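## Task

On the patch panel beneath the switch whose ports have red covers, ports are counted 1 to 24 starting from the left. Take the lead out of port 19 and loop its cord into the nearest ring of the cable manager on that port's left side; its plug is allowed to dangle. Do not pull out any other plug, since even shifting one outward may fail the task. At the end, every remaining plug must sit latched in its port with the latch lever raised, each lead must stay inside the manager rings it passes through, and no lead may be sharply kinked or twisted around another.

## Robot and tools

Robot: two 6-joint arms, left_arm and right_arm, each ending in a parallel two-finger gripper with a wrist camera. Head cameras: cam_head_left and cam_head_right; wrist cameras: cam_left_wrist and cam_right_wrist. All images are 672x504.

Frames: results give positions in metres in a scene frame with its origin on the floor under the centre of the robot's foot, +z up, +x in the robot's facing direction, +y toward the robot's own left (left_arm side; not the image side). Arm bases sit near (+0.057, +/-0.244, +1.625). Printed gripper positions and orientations can be a few cm off. end_effector_position is the point between the finger pads, roughly 1 cm short of the tips; fingers point along gripper +z and open along gripper y. The furniture may not be square to the robot.

Row layout (used by execute_actions and move): one flat list of 14 numbers covering both arms, even when only one moves: left_arm waist, shoulder, elbow, wrist pitch, wrist yaw, wrist roll, gripper opening, then the same seven for right_arm. Joint numbers are offsets in [-1, 1] scaled per joint: 1.0 equals 1.264 rad (waist), 1.32 (shoulder), 1.276 (elbow), 1.83 (wrist pitch), 6.358 (wrist yaw), 7.625 (wrist roll). The offset is always measured from the Joint targets reported at the start of the action or move, not from the previous row or target, so repeating an offset keeps moving the joint further. The opening is absolute, not an offset: +1 fully open, -1 closed. Sending 0 for an arm's joints holds its current targets; to keep a gripper unchanged, resend its present command (0 is a real half-open command).

Joint ranges (rad): waist -2.880 to 2.880, shoulder 0.000 to 3.142, elbow 0.000 to 3.019, wrist pitch -1.693 to 1.571, wrist yaw -1.571 to 1.571, wrist roll -2.094 to 2.094. An action asking a joint more than 0.084 rad beyond its end is refused for both arms; real ends may differ by up to 0.084 rad, and a joint that reaches its end reports "joint sent to its limit".

execute_actions(actions, cameras): actions is a list of actions; each action is a table of up to 15 rows, each row lasting one 1/30 s step, and the last row is held for the remaining steps of the 15. An empty list only returns state and images. cameras picks images: omitted/null/["all"] gives all, [] gives none; an unknown name invalidates the call.

move(target, speed, blend, opening_speed, blocking, cameras): target is one 14-number row or a list of up to 15 rows; every row's offsets count from the same starting Joint targets. All joints interpolate together, so grippers travel on curves, with no collision avoidance. speed is the peak rate in rad/s of the joint with farthest to travel, 0.01 to 2, default 0.5 (one value or one per target). blend (rad) rounds corners between listed targets; 0 stops at each. opening_speed (0.2 or more, scale units per second) ramps the gripper. Gripper values of later targets are applied only after the arms come to rest there. Total path time is capped at 10 s. blocking=false returns early while the move continues. The result adds a "move:" line: done, off_target (rested more than 0.035 rad from target), moving, held or fault, plus limits=held and the worst joint error per arm.

wait(seconds 0 to 10): lets the scene run holding the last commands. stop(): brakes a running move. zoom_image(camera, region [x0, y0, x1, y1] pixels, at most 504x504, origin top-left): closer view of that camera's latest image. read_manual(section "licences"): licence texts only. finished_scene(scene): ends the current scene, given its number; irreversible.

Result lines: Joint positions and Joint velocities list each arm's six joints (rad, rad/s) then the finger-pad gap (m; 0.094 fully open); "within noise" means stationary. Joint targets is the base for the next offsets. Tool commands shows current gripper commands. grip_measured is the measured opening on the command scale, reading slightly wide when empty and up to about 0.064 narrower than a hard part under full squeeze. "joint command not followed" means a clearance check altered some steps. Joint torques include arm weight; torques 3 and 4 wrap at +/-28 N m. MOTOR HOT warns of heating; OVER-TEMPERATURE FAULT means that arm has gone limp for 30 to 60 s or more.

Motion limits: each step a joint target may lead its measured angle by at most 0.264 (waist), 0.32, 0.276, 0.33, 0.701, 1.97 rad; targets that would move the gripper over 110 mm from where it is are scaled back. Tiny turns may not start.

Cautions: do not let things fall, leave the work area or reach the floor. Avoid fast contacts, slams and pressing far past a contact; collisions or hard presses between the two arms can end the scene. After an arm is blocked, command its targets back past its measured positions to stop pushing. Holding loads, stretched poses or pushing at unreachable poses heats motors, even while idle. Close slowly on fragile items and release by commanding well above grip_measured. Here, never pull or shift any plug other than the target one.

Each tool is called after "Emit:" in YAML: its name, and indented under it one key for each argument.

## Session

Emit:
execute_actions:
  actions: []

Scene clock: 0.00 s.
left_arm: end_effector_position=(+0.5531, -0.1989, +1.0595) grip_measured=+1.000 end_effector_quat_wxyz=(+0.212, +0.564, +0.798, +0.017) | right_arm: end_effector_position=(+0.6806, -0.4765, +1.0537) grip_measured=+1.000 end_effector_quat_wxyz=(+0.318, +0.080, +0.925, -0.194)
Joint positions: left_arm=[0.787 1.85 1.501 0.659 -0.511 1.488 0.094] | right_arm=[-1.813 1.497 1.362 0.699 0.172 0.1 0.094]
Joint velocities: within noise
Joint torques (N m): no reading
Motor temperatures (°C): left_arm=[28 28 25 25 25 26 26] | right_arm=[28 27 25 27 25 26 29]
Heat: left arm: hottest waist 28 °C; right arm: hottest gripper 29 °C.
Joint targets: left_arm=[0.788 1.850 1.500 0.661 -0.511 1.488] | right_arm=[-1.813 1.495 1.364 0.703 0.172 0.101]
Tool commands: left_gripper/opening=+1.0 right_gripper/opening=+1.0

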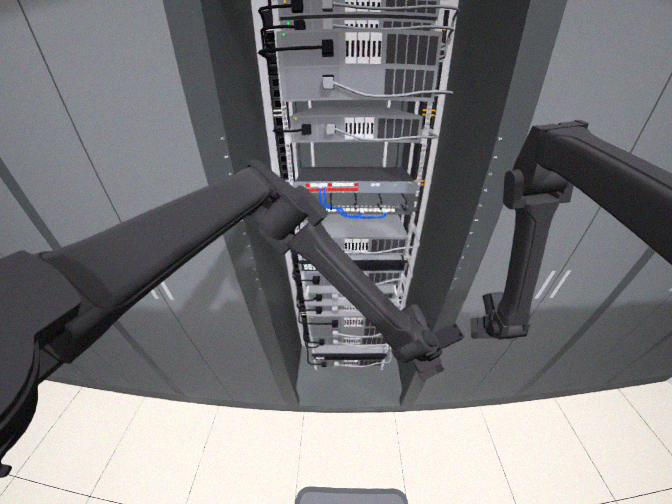

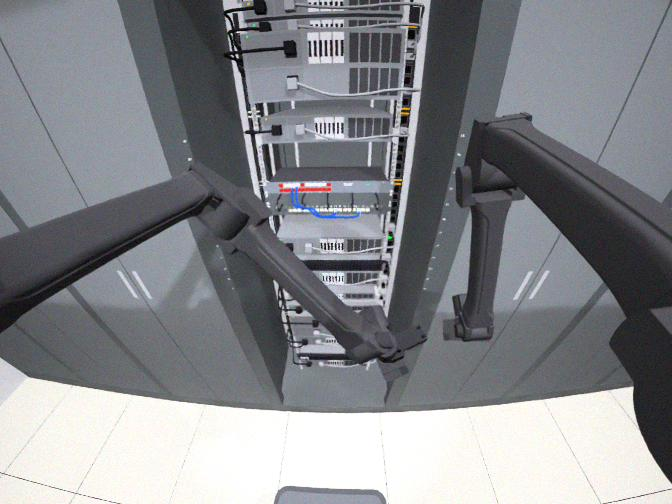

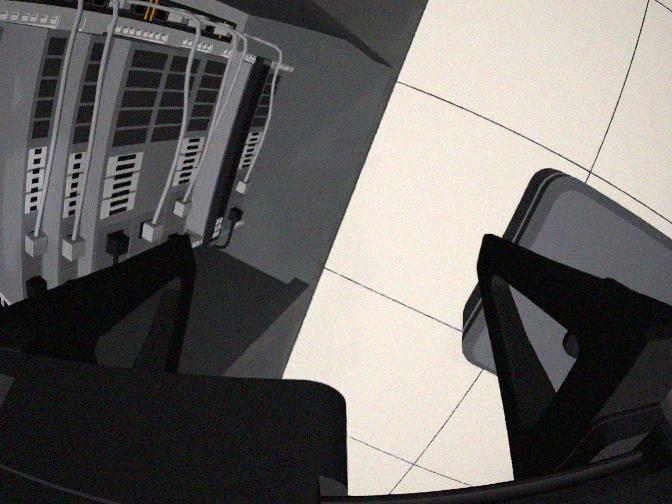

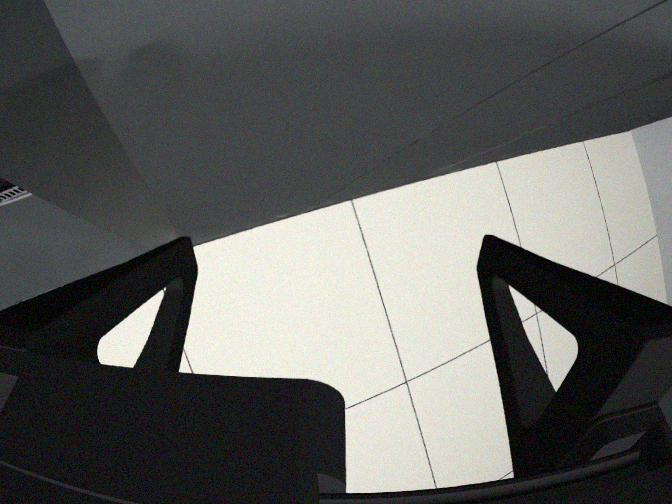

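Emit:
zoom_image:
  camera: "cam_head_left"
  region: [260, 150, 440, 285]

Emit:
zoom_image:
  camera: "cam_head_right"
  region: [260, 170, 400, 240]

Scaled by 2.800 from the camera's 672x504 image, which has a finer 960x720 frame.

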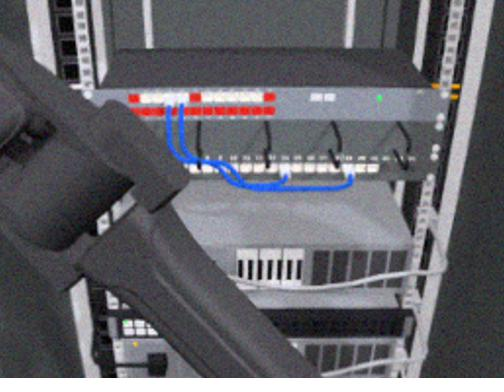

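Scaled by 3.600 from the camera's 672x504 image, which has a finer 960x720 frame.

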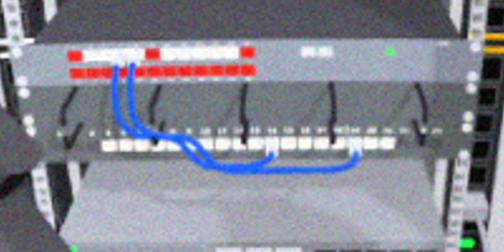

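Emit:
move:
  target:
    - [0.761,0,0,0,0,0,1,0,0,0,0,0,0,1]
    - [0.761,0,0,0,0,0,1,0.58,-0.333,-0.368,0.363,-0.035,-0.0775,1]
  speed: 0.9

Scene clock: 73.90 s.
left_arm: end_effector_position=(+0.5102, +0.5048, +0.9255) grip_measured=+1.000 end_effector_quat_wxyz=(-0.103, +0.568, +0.726, +0.373) | right_arm: end_effector_position=(+0.7541, -0.1222, +1.3594) grip_measured=+1.000 end_effector_quat_wxyz=(+0.618, -0.044, +0.783, +0.054)
Joint positions: left_arm=[1.759 1.85 1.501 0.659 -0.512 1.488 0.094] | right_arm=[-1.09 1.06 0.901 1.351 -0.047 -0.475 0.094]
Joint velocities: within noise
Joint torques (N m): left_arm=[5.01 -12.1 -0.94 0.92 -0.25 -0.05] | right_arm=[4.66 -16.56 0.42 2.97 -0.42 -0.29]
Motor temperatures (°C): left_arm=[30 29 25 25 25 26 26] | right_arm=[28 30 25 27 25 26 28]
Heat: left arm: hottest waist 30 °C; right arm: hottest shoulder 30 °C.
Joint targets: left_arm=[1.750 1.850 1.500 0.661 -0.511 1.488] | right_arm=[-1.080 1.056 0.894 1.367 -0.050 -0.490]
move: done

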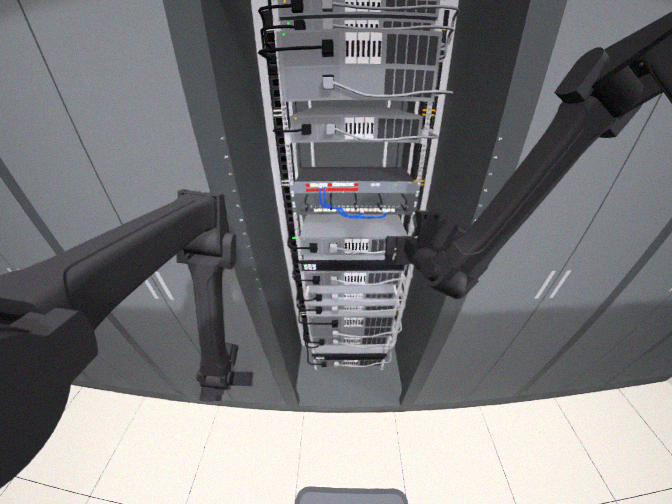

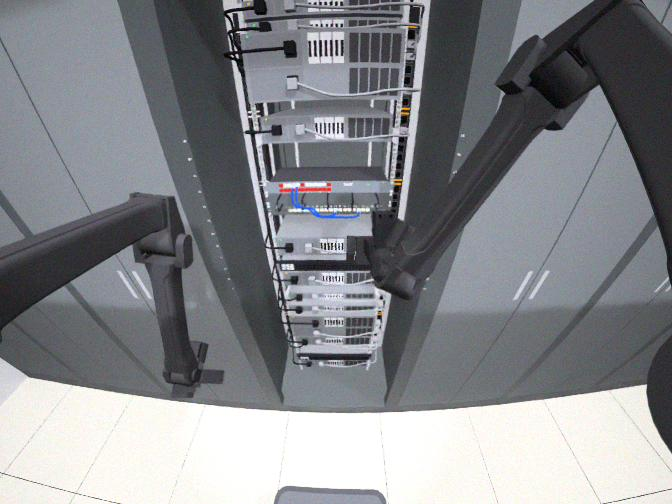

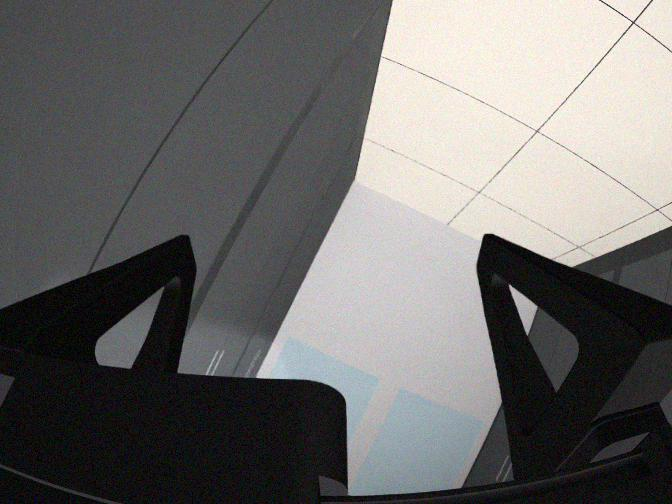

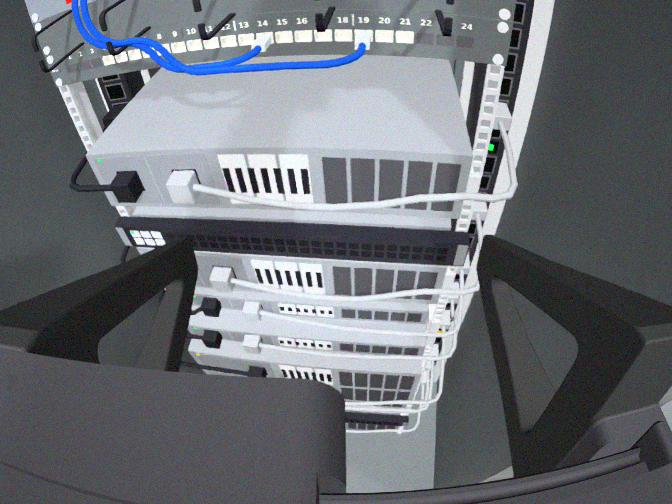

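Emit:
zoom_image:
  camera: "cam_right_wrist"
  region: [200, 0, 480, 100]

Emit:
zoom_image:
  camera: "cam_right_wrist"
  region: [20, 0, 300, 100]

Scaled by 1.800 from the camera's 672x504 image, which has a finer 960x720 frame.

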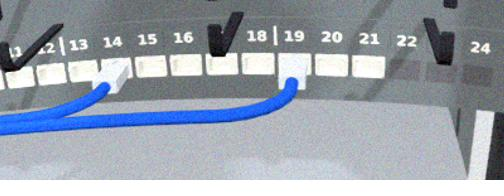

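Scaled by 1.800 from the camera's 672x504 image, which has a finer 960x720 frame.

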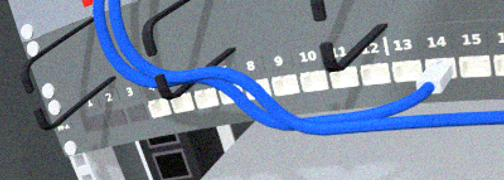

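Emit:
move:
  target: [0,0,0,0,0,0,1,-0.1725,0.0674,0.134,0.0284,0.0055,0.2345,1]
  speed: 1.2

Emit:
zoom_image:
  camera: "cam_right_wrist"
  region: [84, 0, 588, 504]

Scene clock: 99.00 s.
left_arm: end_effector_position=(+0.5102, +0.5048, +0.9255) grip_measured=+1.000 end_effector_quat_wxyz=(-0.103, +0.568, +0.726, +0.373) | right_arm: end_effector_position=(+0.7987, -0.1946, +1.3375) grip_measured=+1.000 end_effector_quat_wxyz=(+0.456, +0.535, +0.537, +0.466)
Joint positions: left_arm=[1.759 1.85 1.501 0.659 -0.512 1.488 0.094] | right_arm=[-1.28 1.125 1.047 1.402 -0.018 1.283 0.094]
Joint velocities: within noise
Joint torques (N m): left_arm=[5.19 -12.34 -0.94 1.05 -0.26 -0.06] | right_arm=[0.79 -17.08 3.62 3.14 -0.03 -0.1]
Motor temperatures (°C): left_arm=[29 30 25 25 25 26 26] | right_arm=[28 31 25 27 26 26 28]
Heat: left arm: hottest shoulder 30 °C; right arm: hottest shoulder 31 °C.
Joint targets: left_arm=[1.750 1.850 1.500 0.661 -0.511 1.488] | right_arm=[-1.298 1.145 1.065 1.419 -0.015 1.298]
move: done

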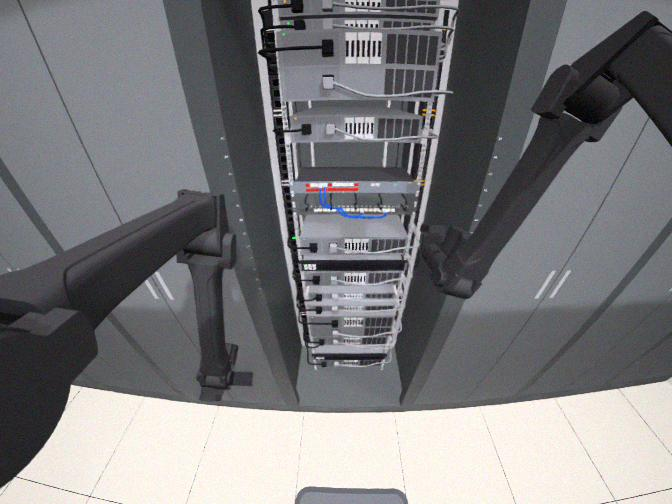

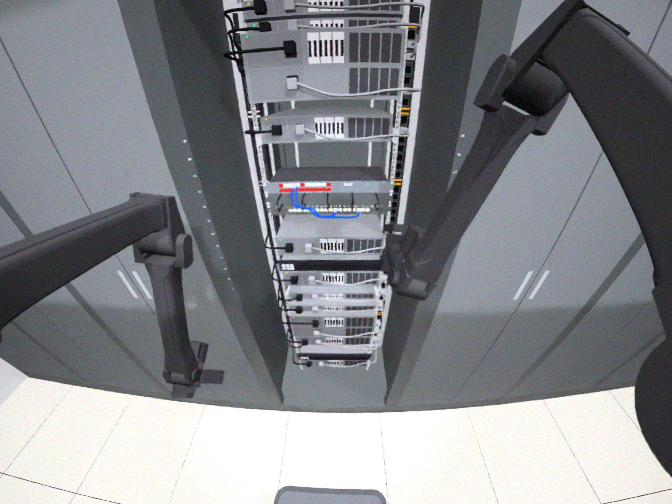

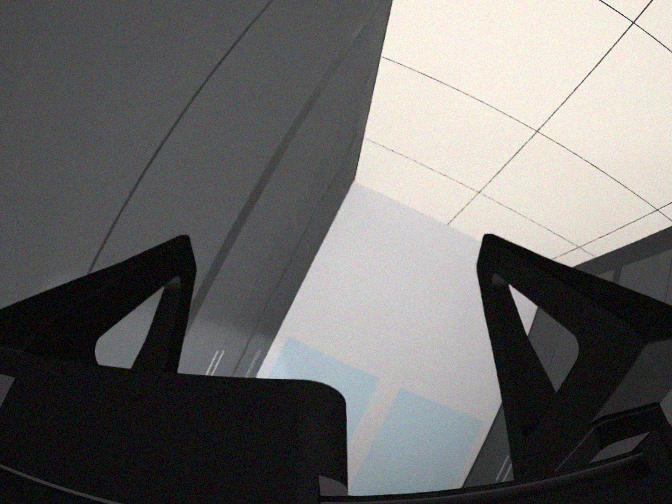

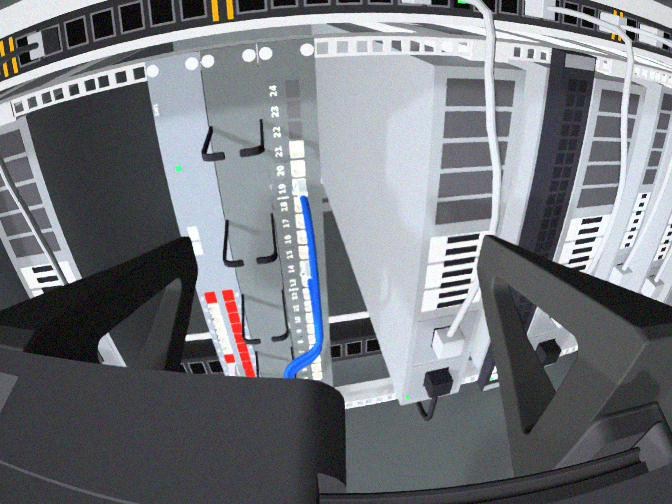

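Scaled by 1.000.

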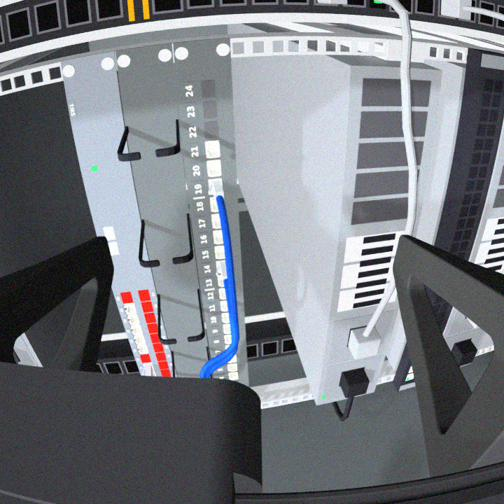

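Emit:
zoom_image:
  camera: "cam_right_wrist"
  region: [190, 100, 370, 280]

Emit:
zoom_image:
  camera: "cam_right_wrist"
  region: [200, 260, 340, 380]

Scaled by 2.800 from the camera's 672x504 image, which has a finer 960x720 frame.

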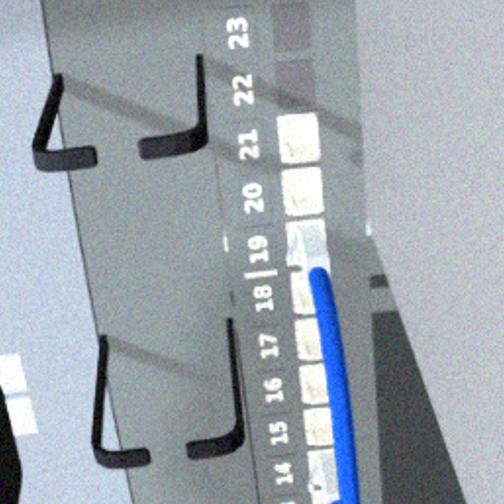

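Scaled by 3.600 from the camera's 672x504 image, which has a finer 960x720 frame.

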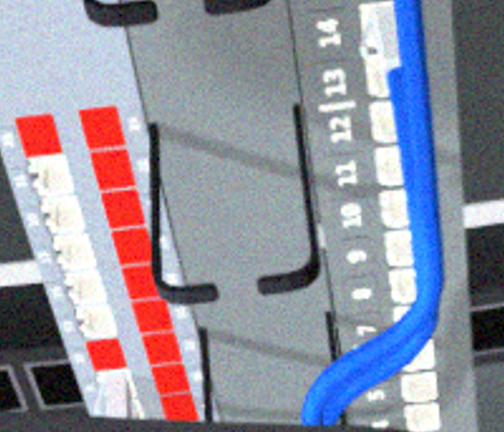

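Emit:
move:
  target: [0,0,0,0,0,0,1,0.026,0.048,0.194,-0.074,-0.001,-0.004,1]
  speed: 0.5
  cameras: ["cam_right_wrist","cam_head_left"]

Emit:
zoom_image:
  camera: "cam_right_wrist"
  region: [200, 60, 400, 210]

Scene clock: 144.37 s.
left_arm: end_effector_position=(+0.5102, +0.5048, +0.9255) grip_measured=+1.000 end_effector_quat_wxyz=(-0.103, +0.568, +0.726, +0.373) | right_arm: end_effector_position=(+0.8759, -0.1986, +1.3373) grip_measured=+1.000 end_effector_quat_wxyz=(+0.478, +0.524, +0.518, +0.477)
Joint positions: left_arm=[1.759 1.85 1.501 0.659 -0.512 1.488 0.094] | right_arm=[-1.28 1.188 1.287 1.291 -0.018 1.282 0.094]
Joint velocities: within noise
Joint torques (N m): left_arm=[5.07 -12.45 -1.1 0.83 -0.22 -0.05] | right_arm=[4.13 -18.67 6.05 2.22 -0.3 -0.38]
Motor temperatures (°C): left_arm=[28 30 25 25 25 26 25] | right_arm=[28 31 26 27 25 26 28]
Heat: left arm: hottest shoulder 30 °C; right arm: hottest shoulder 31 °C.
Joint targets: left_arm=[1.750 1.850 1.500 0.661 -0.511 1.488] | right_arm=[-1.265 1.208 1.313 1.284 -0.022 1.267]
move: done
Images, in order (width x height): cam_head_left 672x504, cam_right_wrist 672x504.

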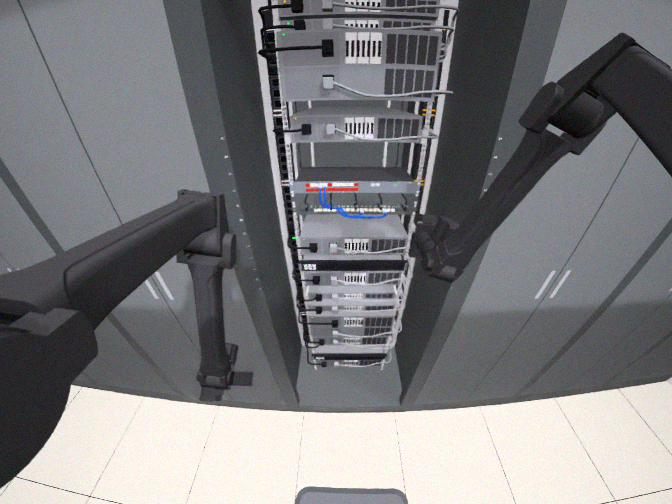

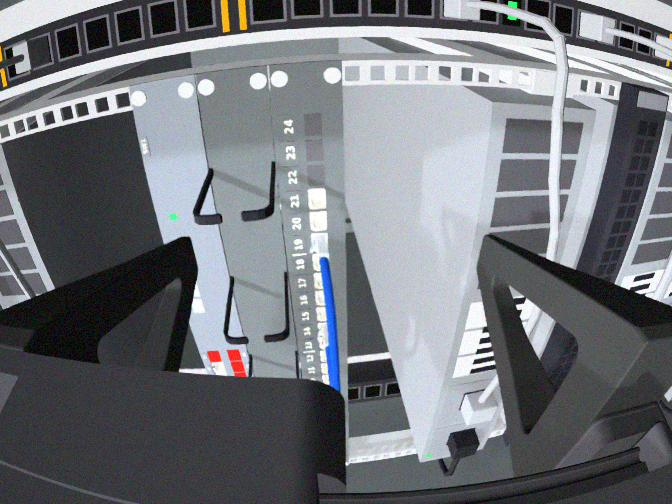

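Scaled by 2.520 from the camera's 672x504 image, which has a finer 960x720 frame.

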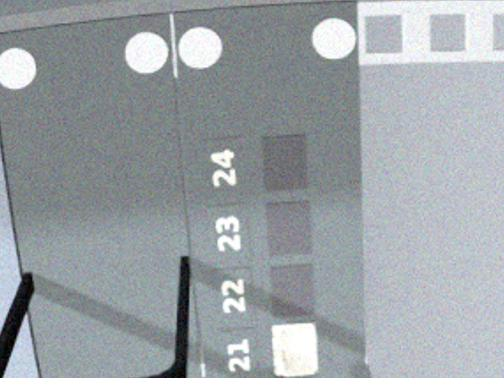

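Emit:
zoom_image:
  camera: "cam_right_wrist"
  region: [280, 180, 370, 270]

Scaled by 5.600 from the camera's 672x504 image, which has a finer 960x720 frame.

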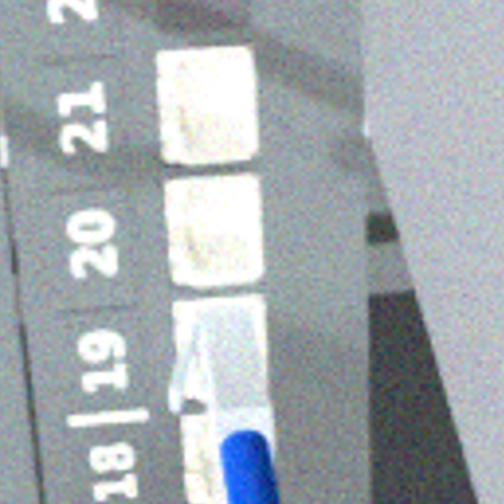

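Emit:
move:
  target:
    - [-0.555,0,0,0,0,0,1,0,0,0,0,0,0,1]
    - [-0.555,-0.495,-0.221,0.385,0.078,-0.333,1,0,0,0,0,0,0,1]
  speed: 0.8

Scene clock: 226.47 s.
left_arm: end_effector_position=(+0.8497, +0.1117, +1.3569) grip_measured=+1.000 end_effector_quat_wxyz=(+0.469, -0.524, +0.526, -0.478) | right_arm: end_effector_position=(+0.8759, -0.1986, +1.3371) grip_measured=+1.000 end_effector_quat_wxyz=(+0.479, +0.524, +0.519, +0.477)
Joint positions: left_arm=[1.034 1.205 1.223 1.35 -0.018 -1.042 0.094] | right_arm=[-1.28 1.188 1.287 1.29 -0.018 1.281 0.094]
Joint velocities: within noise
Joint torques (N m): left_arm=[-2.14 -15.15 2.33 2.11 0.46 -0.03] | right_arm=[4.31 -19.37 6.02 2.28 -0.29 -0.37]
Motor temperatures (°C): left_arm=[28 30 25 25 25 25 25] | right_arm=[28 30 27 26 25 26 28]
Heat: left arm: hottest shoulder 30 °C; right arm: hottest shoulder 30 °C.
Joint targets: left_arm=[1.048 1.197 1.218 1.366 -0.016 -1.051] | right_arm=[-1.265 1.208 1.313 1.284 -0.021 1.267]
move: done

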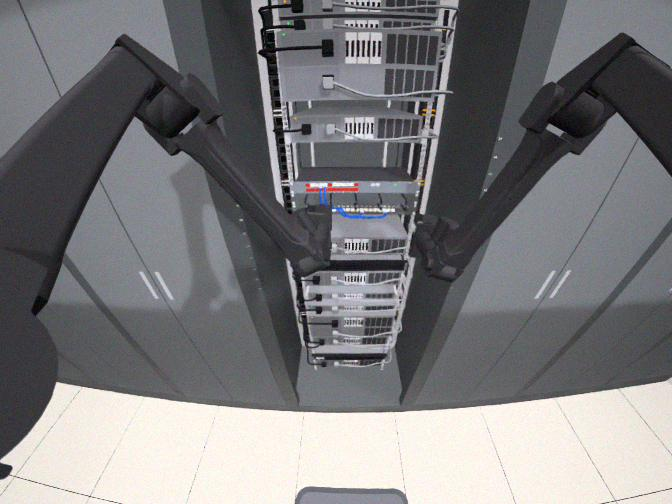

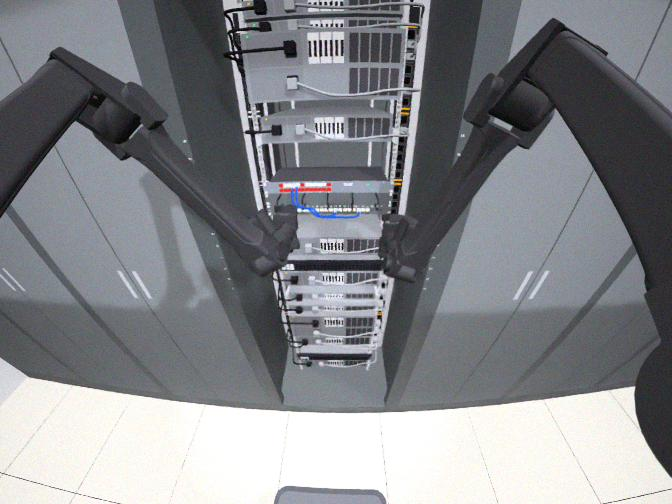

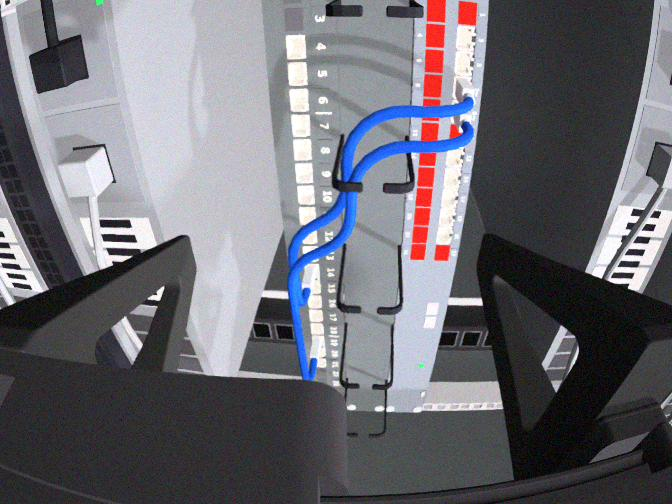

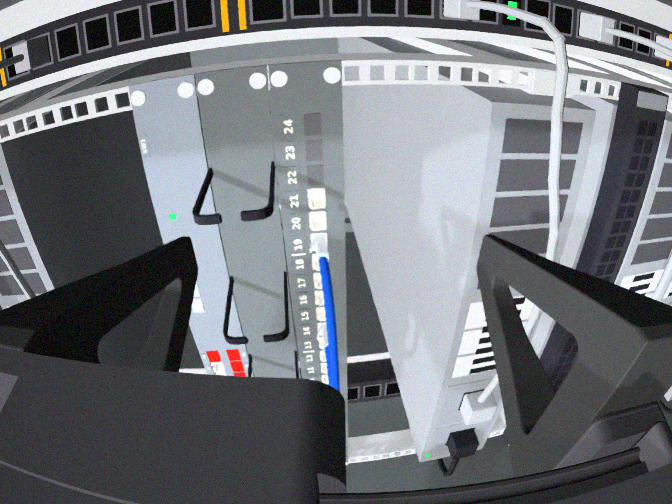

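Emit:
zoom_image:
  camera: "cam_left_wrist"
  region: [260, 60, 500, 240]

Emit:
zoom_image:
  camera: "cam_left_wrist"
  region: [260, 210, 440, 390]

Scaled by 2.100 from the camera's 672x504 image, which has a finer 960x720 frame.

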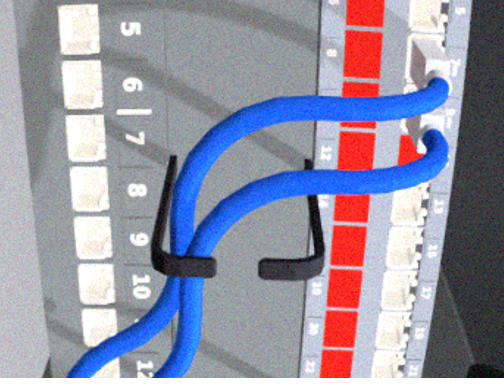

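Scaled by 2.800 from the camera's 672x504 image, which has a finer 960x720 frame.

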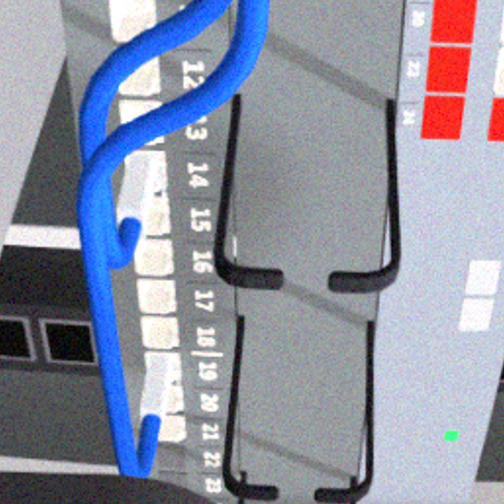

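Emit:
move:
  target: [0,0,0,0,0,0,1,-0.005,0.042,0.136,-0.075,-0.058,-0.002,-0.36]
  speed: 0.5
  cameras: ["cam_right_wrist","cam_left_wrist"]

Emit:
zoom_image:
  camera: "cam_right_wrist"
  region: [200, 120, 450, 370]

Scene clock: 273.37 s.
left_arm: end_effector_position=(+0.8497, +0.1116, +1.3569) grip_measured=+1.000 end_effector_quat_wxyz=(+0.469, -0.524, +0.526, -0.479) | right_arm: end_effector_position=(+0.9125, -0.1373, +1.3411) grip_measured=-0.358 end_effector_quat_wxyz=(+0.402, +0.408, +0.578, +0.582)
Joint positions: left_arm=[1.034 1.205 1.223 1.35 -0.017 -1.044 0.094] | right_arm=[-1.28 1.241 1.452 1.154 -0.386 1.267 0.03]
Joint velocities: within noise
Joint torques (N m): left_arm=[-2.08 -15.5 2.41 1.99 0.43 -0.01] | right_arm=[4.19 -20.72 8.05 1.96 -0.34 -0.37]
Motor temperatures (°C): left_arm=[28 32 25 25 25 25 25] | right_arm=[28 30 28 26 25 26 28]
Heat: left arm: hottest shoulder 32 °C; right arm: hottest shoulder 30 °C.
Joint targets: left_arm=[1.048 1.197 1.218 1.366 -0.015 -1.051] | right_arm=[-1.272 1.263 1.486 1.147 -0.390 1.252]
move: done
Images, in order (width x height): cam_left_wrist 672x504, cam_right_wrist 672x504.

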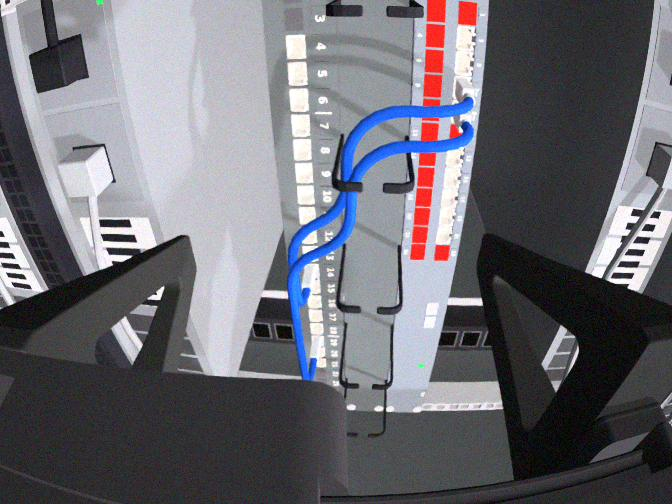

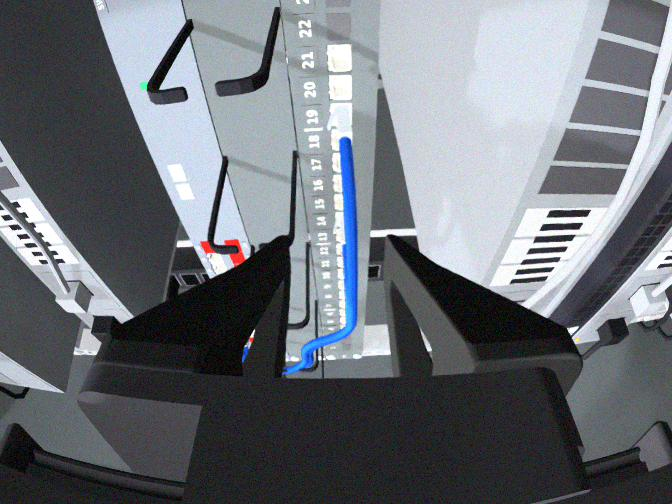

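Scaled by 2.016 from the camera's 672x504 image, which has a finer 960x720 frame.

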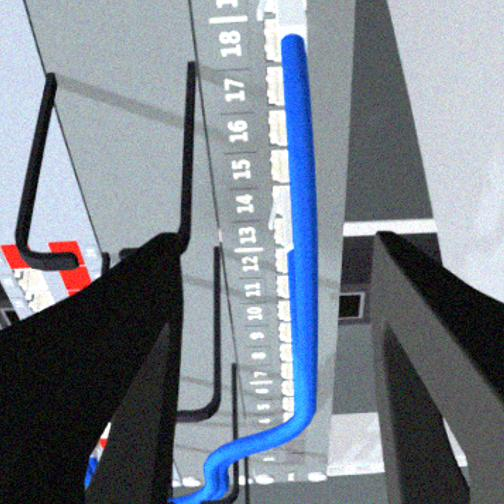

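Emit:
move:
  target: [0,0,0,0,0,0,1,0.042,0.0485,0.1575,-0.083,0.002,-0.0077,-0.4]
  speed: 0.25
  cameras: ["cam_right_wrist","cam_left_wrist"]

Emit:
zoom_image:
  camera: "cam_right_wrist"
  region: [240, 100, 440, 300]

Scene clock: 280.67 s.
left_arm: end_effector_position=(+0.8497, +0.1116, +1.3569) grip_measured=+1.000 end_effector_quat_wxyz=(+0.469, -0.524, +0.526, -0.479) | right_arm: end_effector_position=(+0.9646, -0.1228, +1.3379) grip_measured=-0.398 end_effector_quat_wxyz=(+0.404, +0.403, +0.582, +0.579)
Joint positions: left_arm=[1.034 1.205 1.223 1.35 -0.017 -1.044 0.094] | right_arm=[-1.239 1.304 1.646 1.002 -0.381 1.208 0.028]
Joint velocities: within noise
Joint torques (N m): left_arm=[-2.2 -15.33 2.35 2.13 0.45 0.02] | right_arm=[5.95 -22.59 9.87 2.14 -0.11 -0.32]
Motor temperatures (°C): left_arm=[28 32 25 25 25 25 25] | right_arm=[28 31 28 26 25 26 28]
Heat: left arm: hottest shoulder 32 °C; right arm: hottest shoulder 31 °C.
Joint targets: left_arm=[1.048 1.197 1.218 1.366 -0.015 -1.052] | right_arm=[-1.218 1.327 1.687 0.995 -0.377 1.193]
move: off_target (right_arm); right_arm: the elbow is farthest, 0.041 rad from its target
Images, in order (width x height): cam_left_wrist 672x504, cam_right_wrist 672x504.

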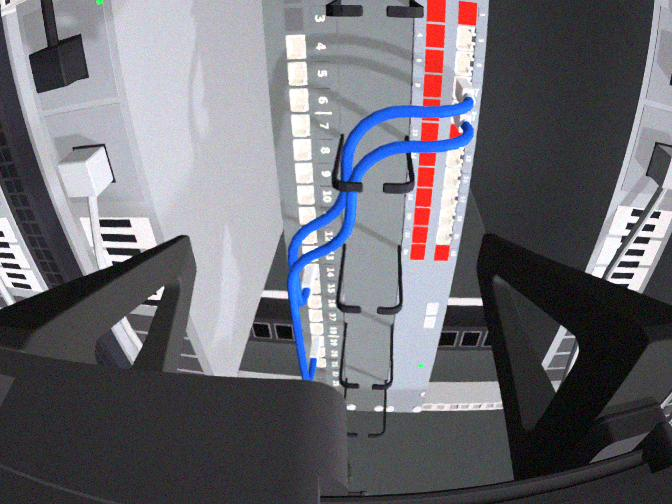

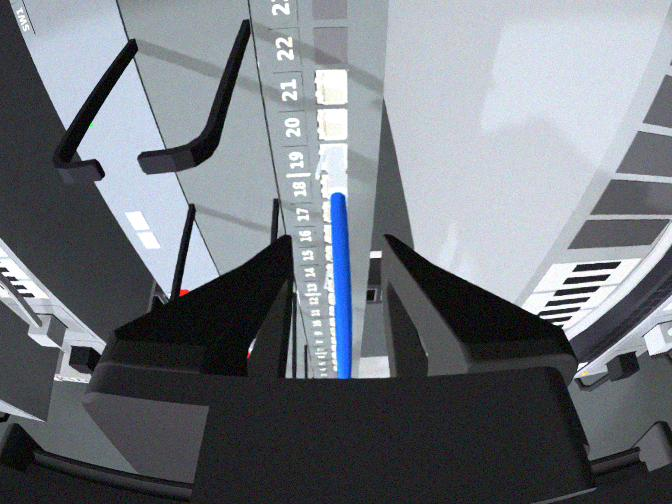

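Scaled by 2.520 from the camera's 672x504 image, which has a finer 960x720 frame.

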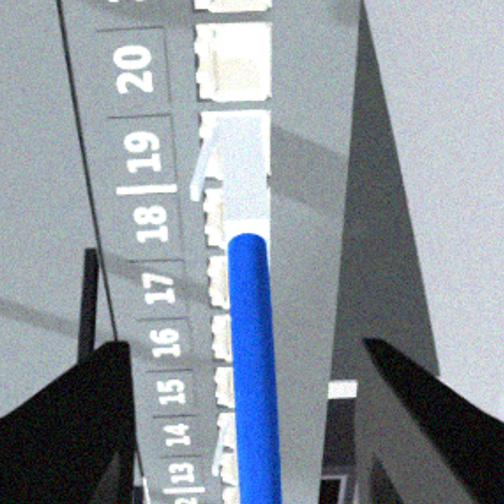

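Emit:
move:
  target: [-0.159,-0.121,-0.097,-0.1005,0.0433,0.237,1,0,0,0,0,0,0,-0.4]
  speed: 1.0
  cameras: ["cam_right_wrist","cam_left_wrist"]

Emit:
zoom_image:
  camera: "cam_left_wrist"
  region: [300, 60, 600, 285]

Scene clock: 320.63 s.
left_arm: end_effector_position=(+0.8304, +0.0393, +1.4455) grip_measured=+1.000 end_effector_quat_wxyz=(+0.698, +0.121, +0.697, -0.114) | right_arm: end_effector_position=(+0.9648, -0.1227, +1.3375) grip_measured=-0.398 end_effector_quat_wxyz=(+0.404, +0.403, +0.583, +0.579)
Joint positions: left_arm=[0.862 1.051 1.099 1.189 0.258 0.746 0.094] | right_arm=[-1.239 1.305 1.648 1.001 -0.381 1.207 0.028]
Joint velocities: within noise
Joint torques (N m): left_arm=[-4.95 -13.98 2.3 0.95 0.56 0.08] | right_arm=[5.77 -21.95 9.76 2.19 -0.12 -0.38]
Motor temperatures (°C): left_arm=[28 32 25 25 25 25 25] | right_arm=[28 31 30 26 25 26 28]
Heat: left arm: hottest shoulder 32 °C; right arm: hottest shoulder 31 °C.
Joint targets: left_arm=[0.847 1.037 1.094 1.182 0.260 0.756] | right_arm=[-1.218 1.328 1.687 0.995 -0.378 1.193]
move: off_target (right_arm); right_arm: the elbow is farthest, 0.039 rad from its target
Images, in order (width x height): cam_left_wrist 672x504, cam_right_wrist 672x504.

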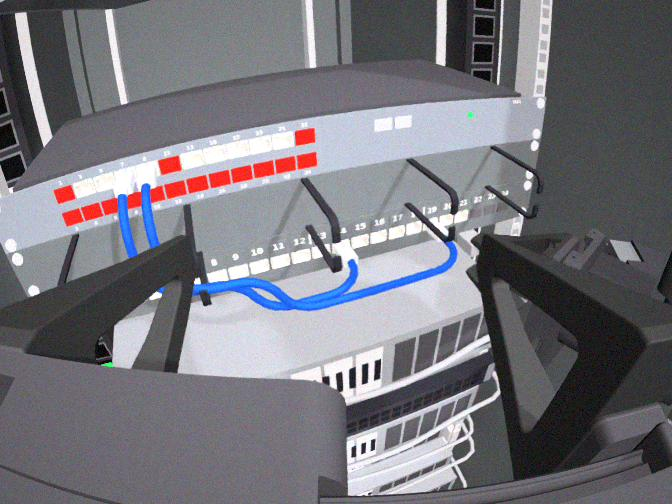

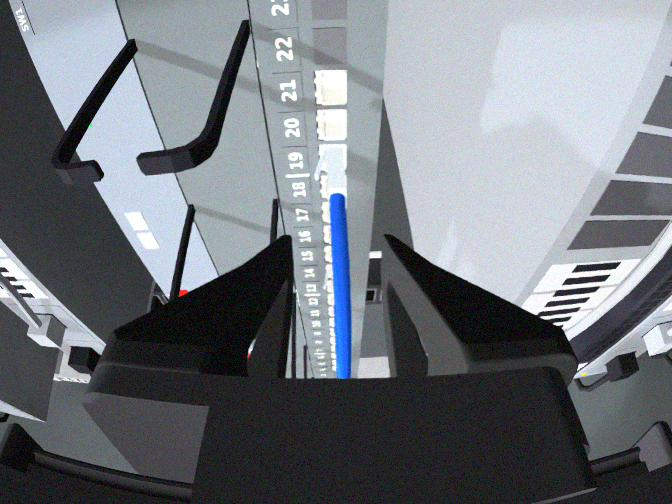

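Scaled by 1.680 from the camera's 672x504 image, which has a finer 960x720 frame.

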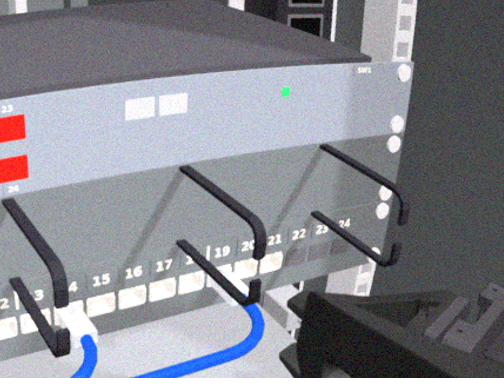

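Emit:
move:
  target: [0,0,0,0,0.045,0,1,0,0,0,0,0,0,-0.4]
  speed: 0.8
  cameras: ["cam_left_wrist"]

Emit:
zoom_image:
  camera: "cam_left_wrist"
  region: [200, 100, 480, 310]

Scene clock: 326.87 s.
left_arm: end_effector_position=(+0.8119, +0.0076, +1.4779) grip_measured=+1.000 end_effector_quat_wxyz=(+0.745, +0.182, +0.610, -0.197) | right_arm: end_effector_position=(+0.9650, -0.1228, +1.3376) grip_measured=-0.398 end_effector_quat_wxyz=(+0.404, +0.403, +0.583, +0.579)
Joint positions: left_arm=[0.862 1.051 1.099 1.189 0.544 0.747 0.094] | right_arm=[-1.239 1.305 1.648 1.001 -0.38 1.207 0.028]
Joint velocities: within noise
Joint torques (N m): left_arm=[-5.3 -13.8 2.37 0.91 0.52 0.08] | right_arm=[6.07 -21.95 9.68 2.21 -0.11 -0.38]
Motor temperatures (°C): left_arm=[28 32 25 25 25 25 25] | right_arm=[28 31 30 26 25 26 28]
Heat: left arm: hottest shoulder 32 °C; right arm: hottest shoulder 31 °C.
Joint targets: left_arm=[0.847 1.037 1.094 1.182 0.546 0.755] | right_arm=[-1.218 1.328 1.688 0.995 -0.377 1.193]
move: off_target (right_arm); right_arm: the elbow is farthest, 0.039 rad from its target
Images, in order (width x height): cam_left_wrist 672x504.

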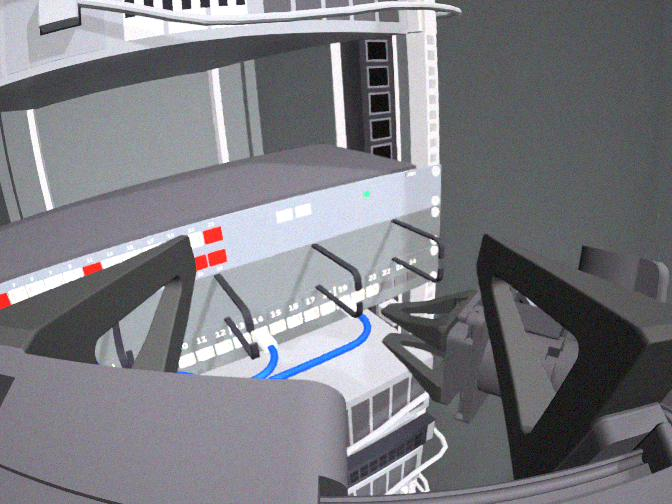

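Scaled by 1.800 from the camera's 672x504 image, which has a finer 960x720 frame.

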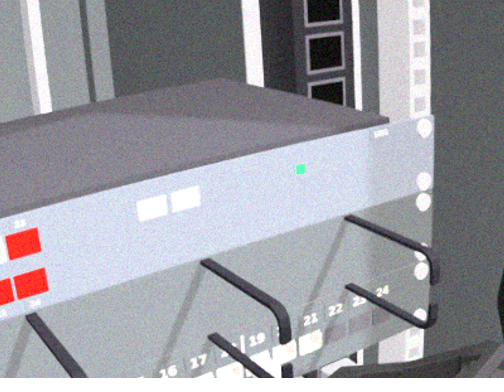

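Emit:
move:
  target: [0,0,0,0,0,0,1,0.027,0.0258,0.080,-0.0393,0.0017,-0.0035,-0.4]
  speed: 0.2
  cameras: ["cam_left_wrist","cam_right_wrist"]

Emit:
zoom_image:
  camera: "cam_left_wrist"
  region: [300, 260, 460, 400]

Emit:
zoom_image:
  camera: "cam_right_wrist"
  region: [260, 120, 420, 280]

Scene clock: 334.70 s.
left_arm: end_effector_position=(+0.8118, +0.0075, +1.4780) grip_measured=+1.000 end_effector_quat_wxyz=(+0.745, +0.183, +0.610, -0.197) | right_arm: end_effector_position=(+0.9902, -0.1127, +1.3414) grip_measured=-0.398 end_effector_quat_wxyz=(+0.405, +0.405, +0.578, +0.581)
Joint positions: left_arm=[0.862 1.051 1.099 1.189 0.544 0.748 0.094] | right_arm=[-1.205 1.337 1.746 0.93 -0.37 1.182 0.028]
Joint velocities: within noise
Joint torques (N m): left_arm=[-4.84 -13.63 2.19 0.94 0.53 0.05] | right_arm=[6.53 -22.36 10.58 2.18 -0.11 -0.42]
Motor temperatures (°C): left_arm=[28 32 25 25 25 25 25] | right_arm=[28 31 30 26 25 26 28]
Heat: left arm: hottest shoulder 32 °C; right arm: hottest shoulder 31 °C.
Joint targets: left_arm=[0.847 1.037 1.094 1.182 0.546 0.755] | right_arm=[-1.184 1.362 1.790 0.923 -0.367 1.167]
move: off_target (right_arm); right_arm: the elbow is farthest, 0.044 rad from its target
Images, in order (width x height): cam_left_wrist 672x504, cam_right_wrist 672x504.

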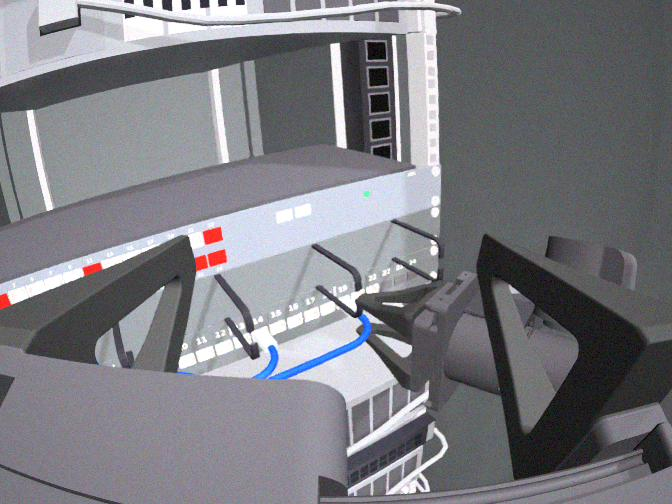

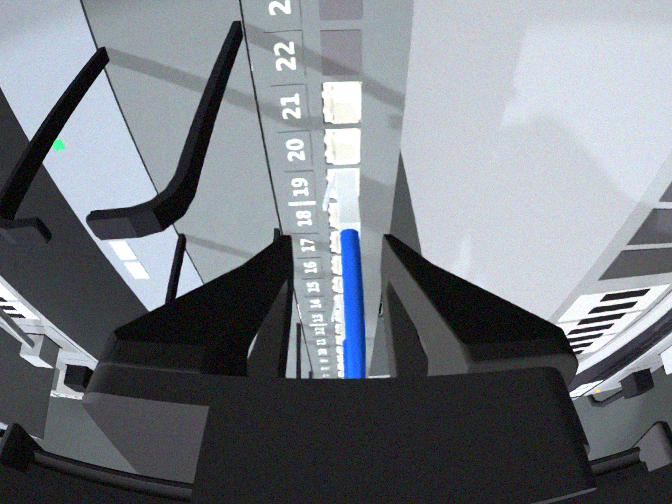

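Scaled by 3.150 from the camera's 672x504 image, which has a finer 960x720 frame.

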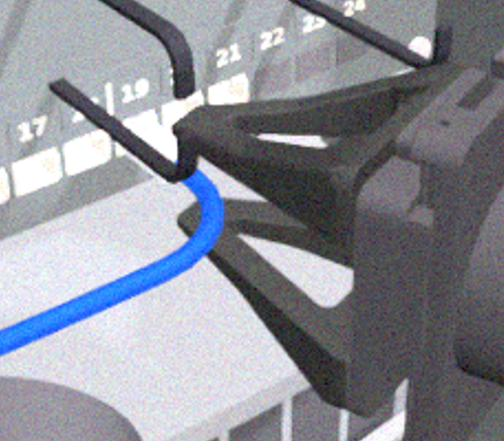

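Scaled by 3.150 from the camera's 672x504 image, which has a finer 960x720 frame.

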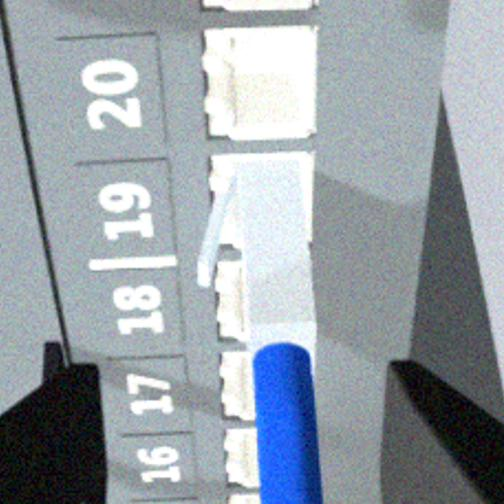

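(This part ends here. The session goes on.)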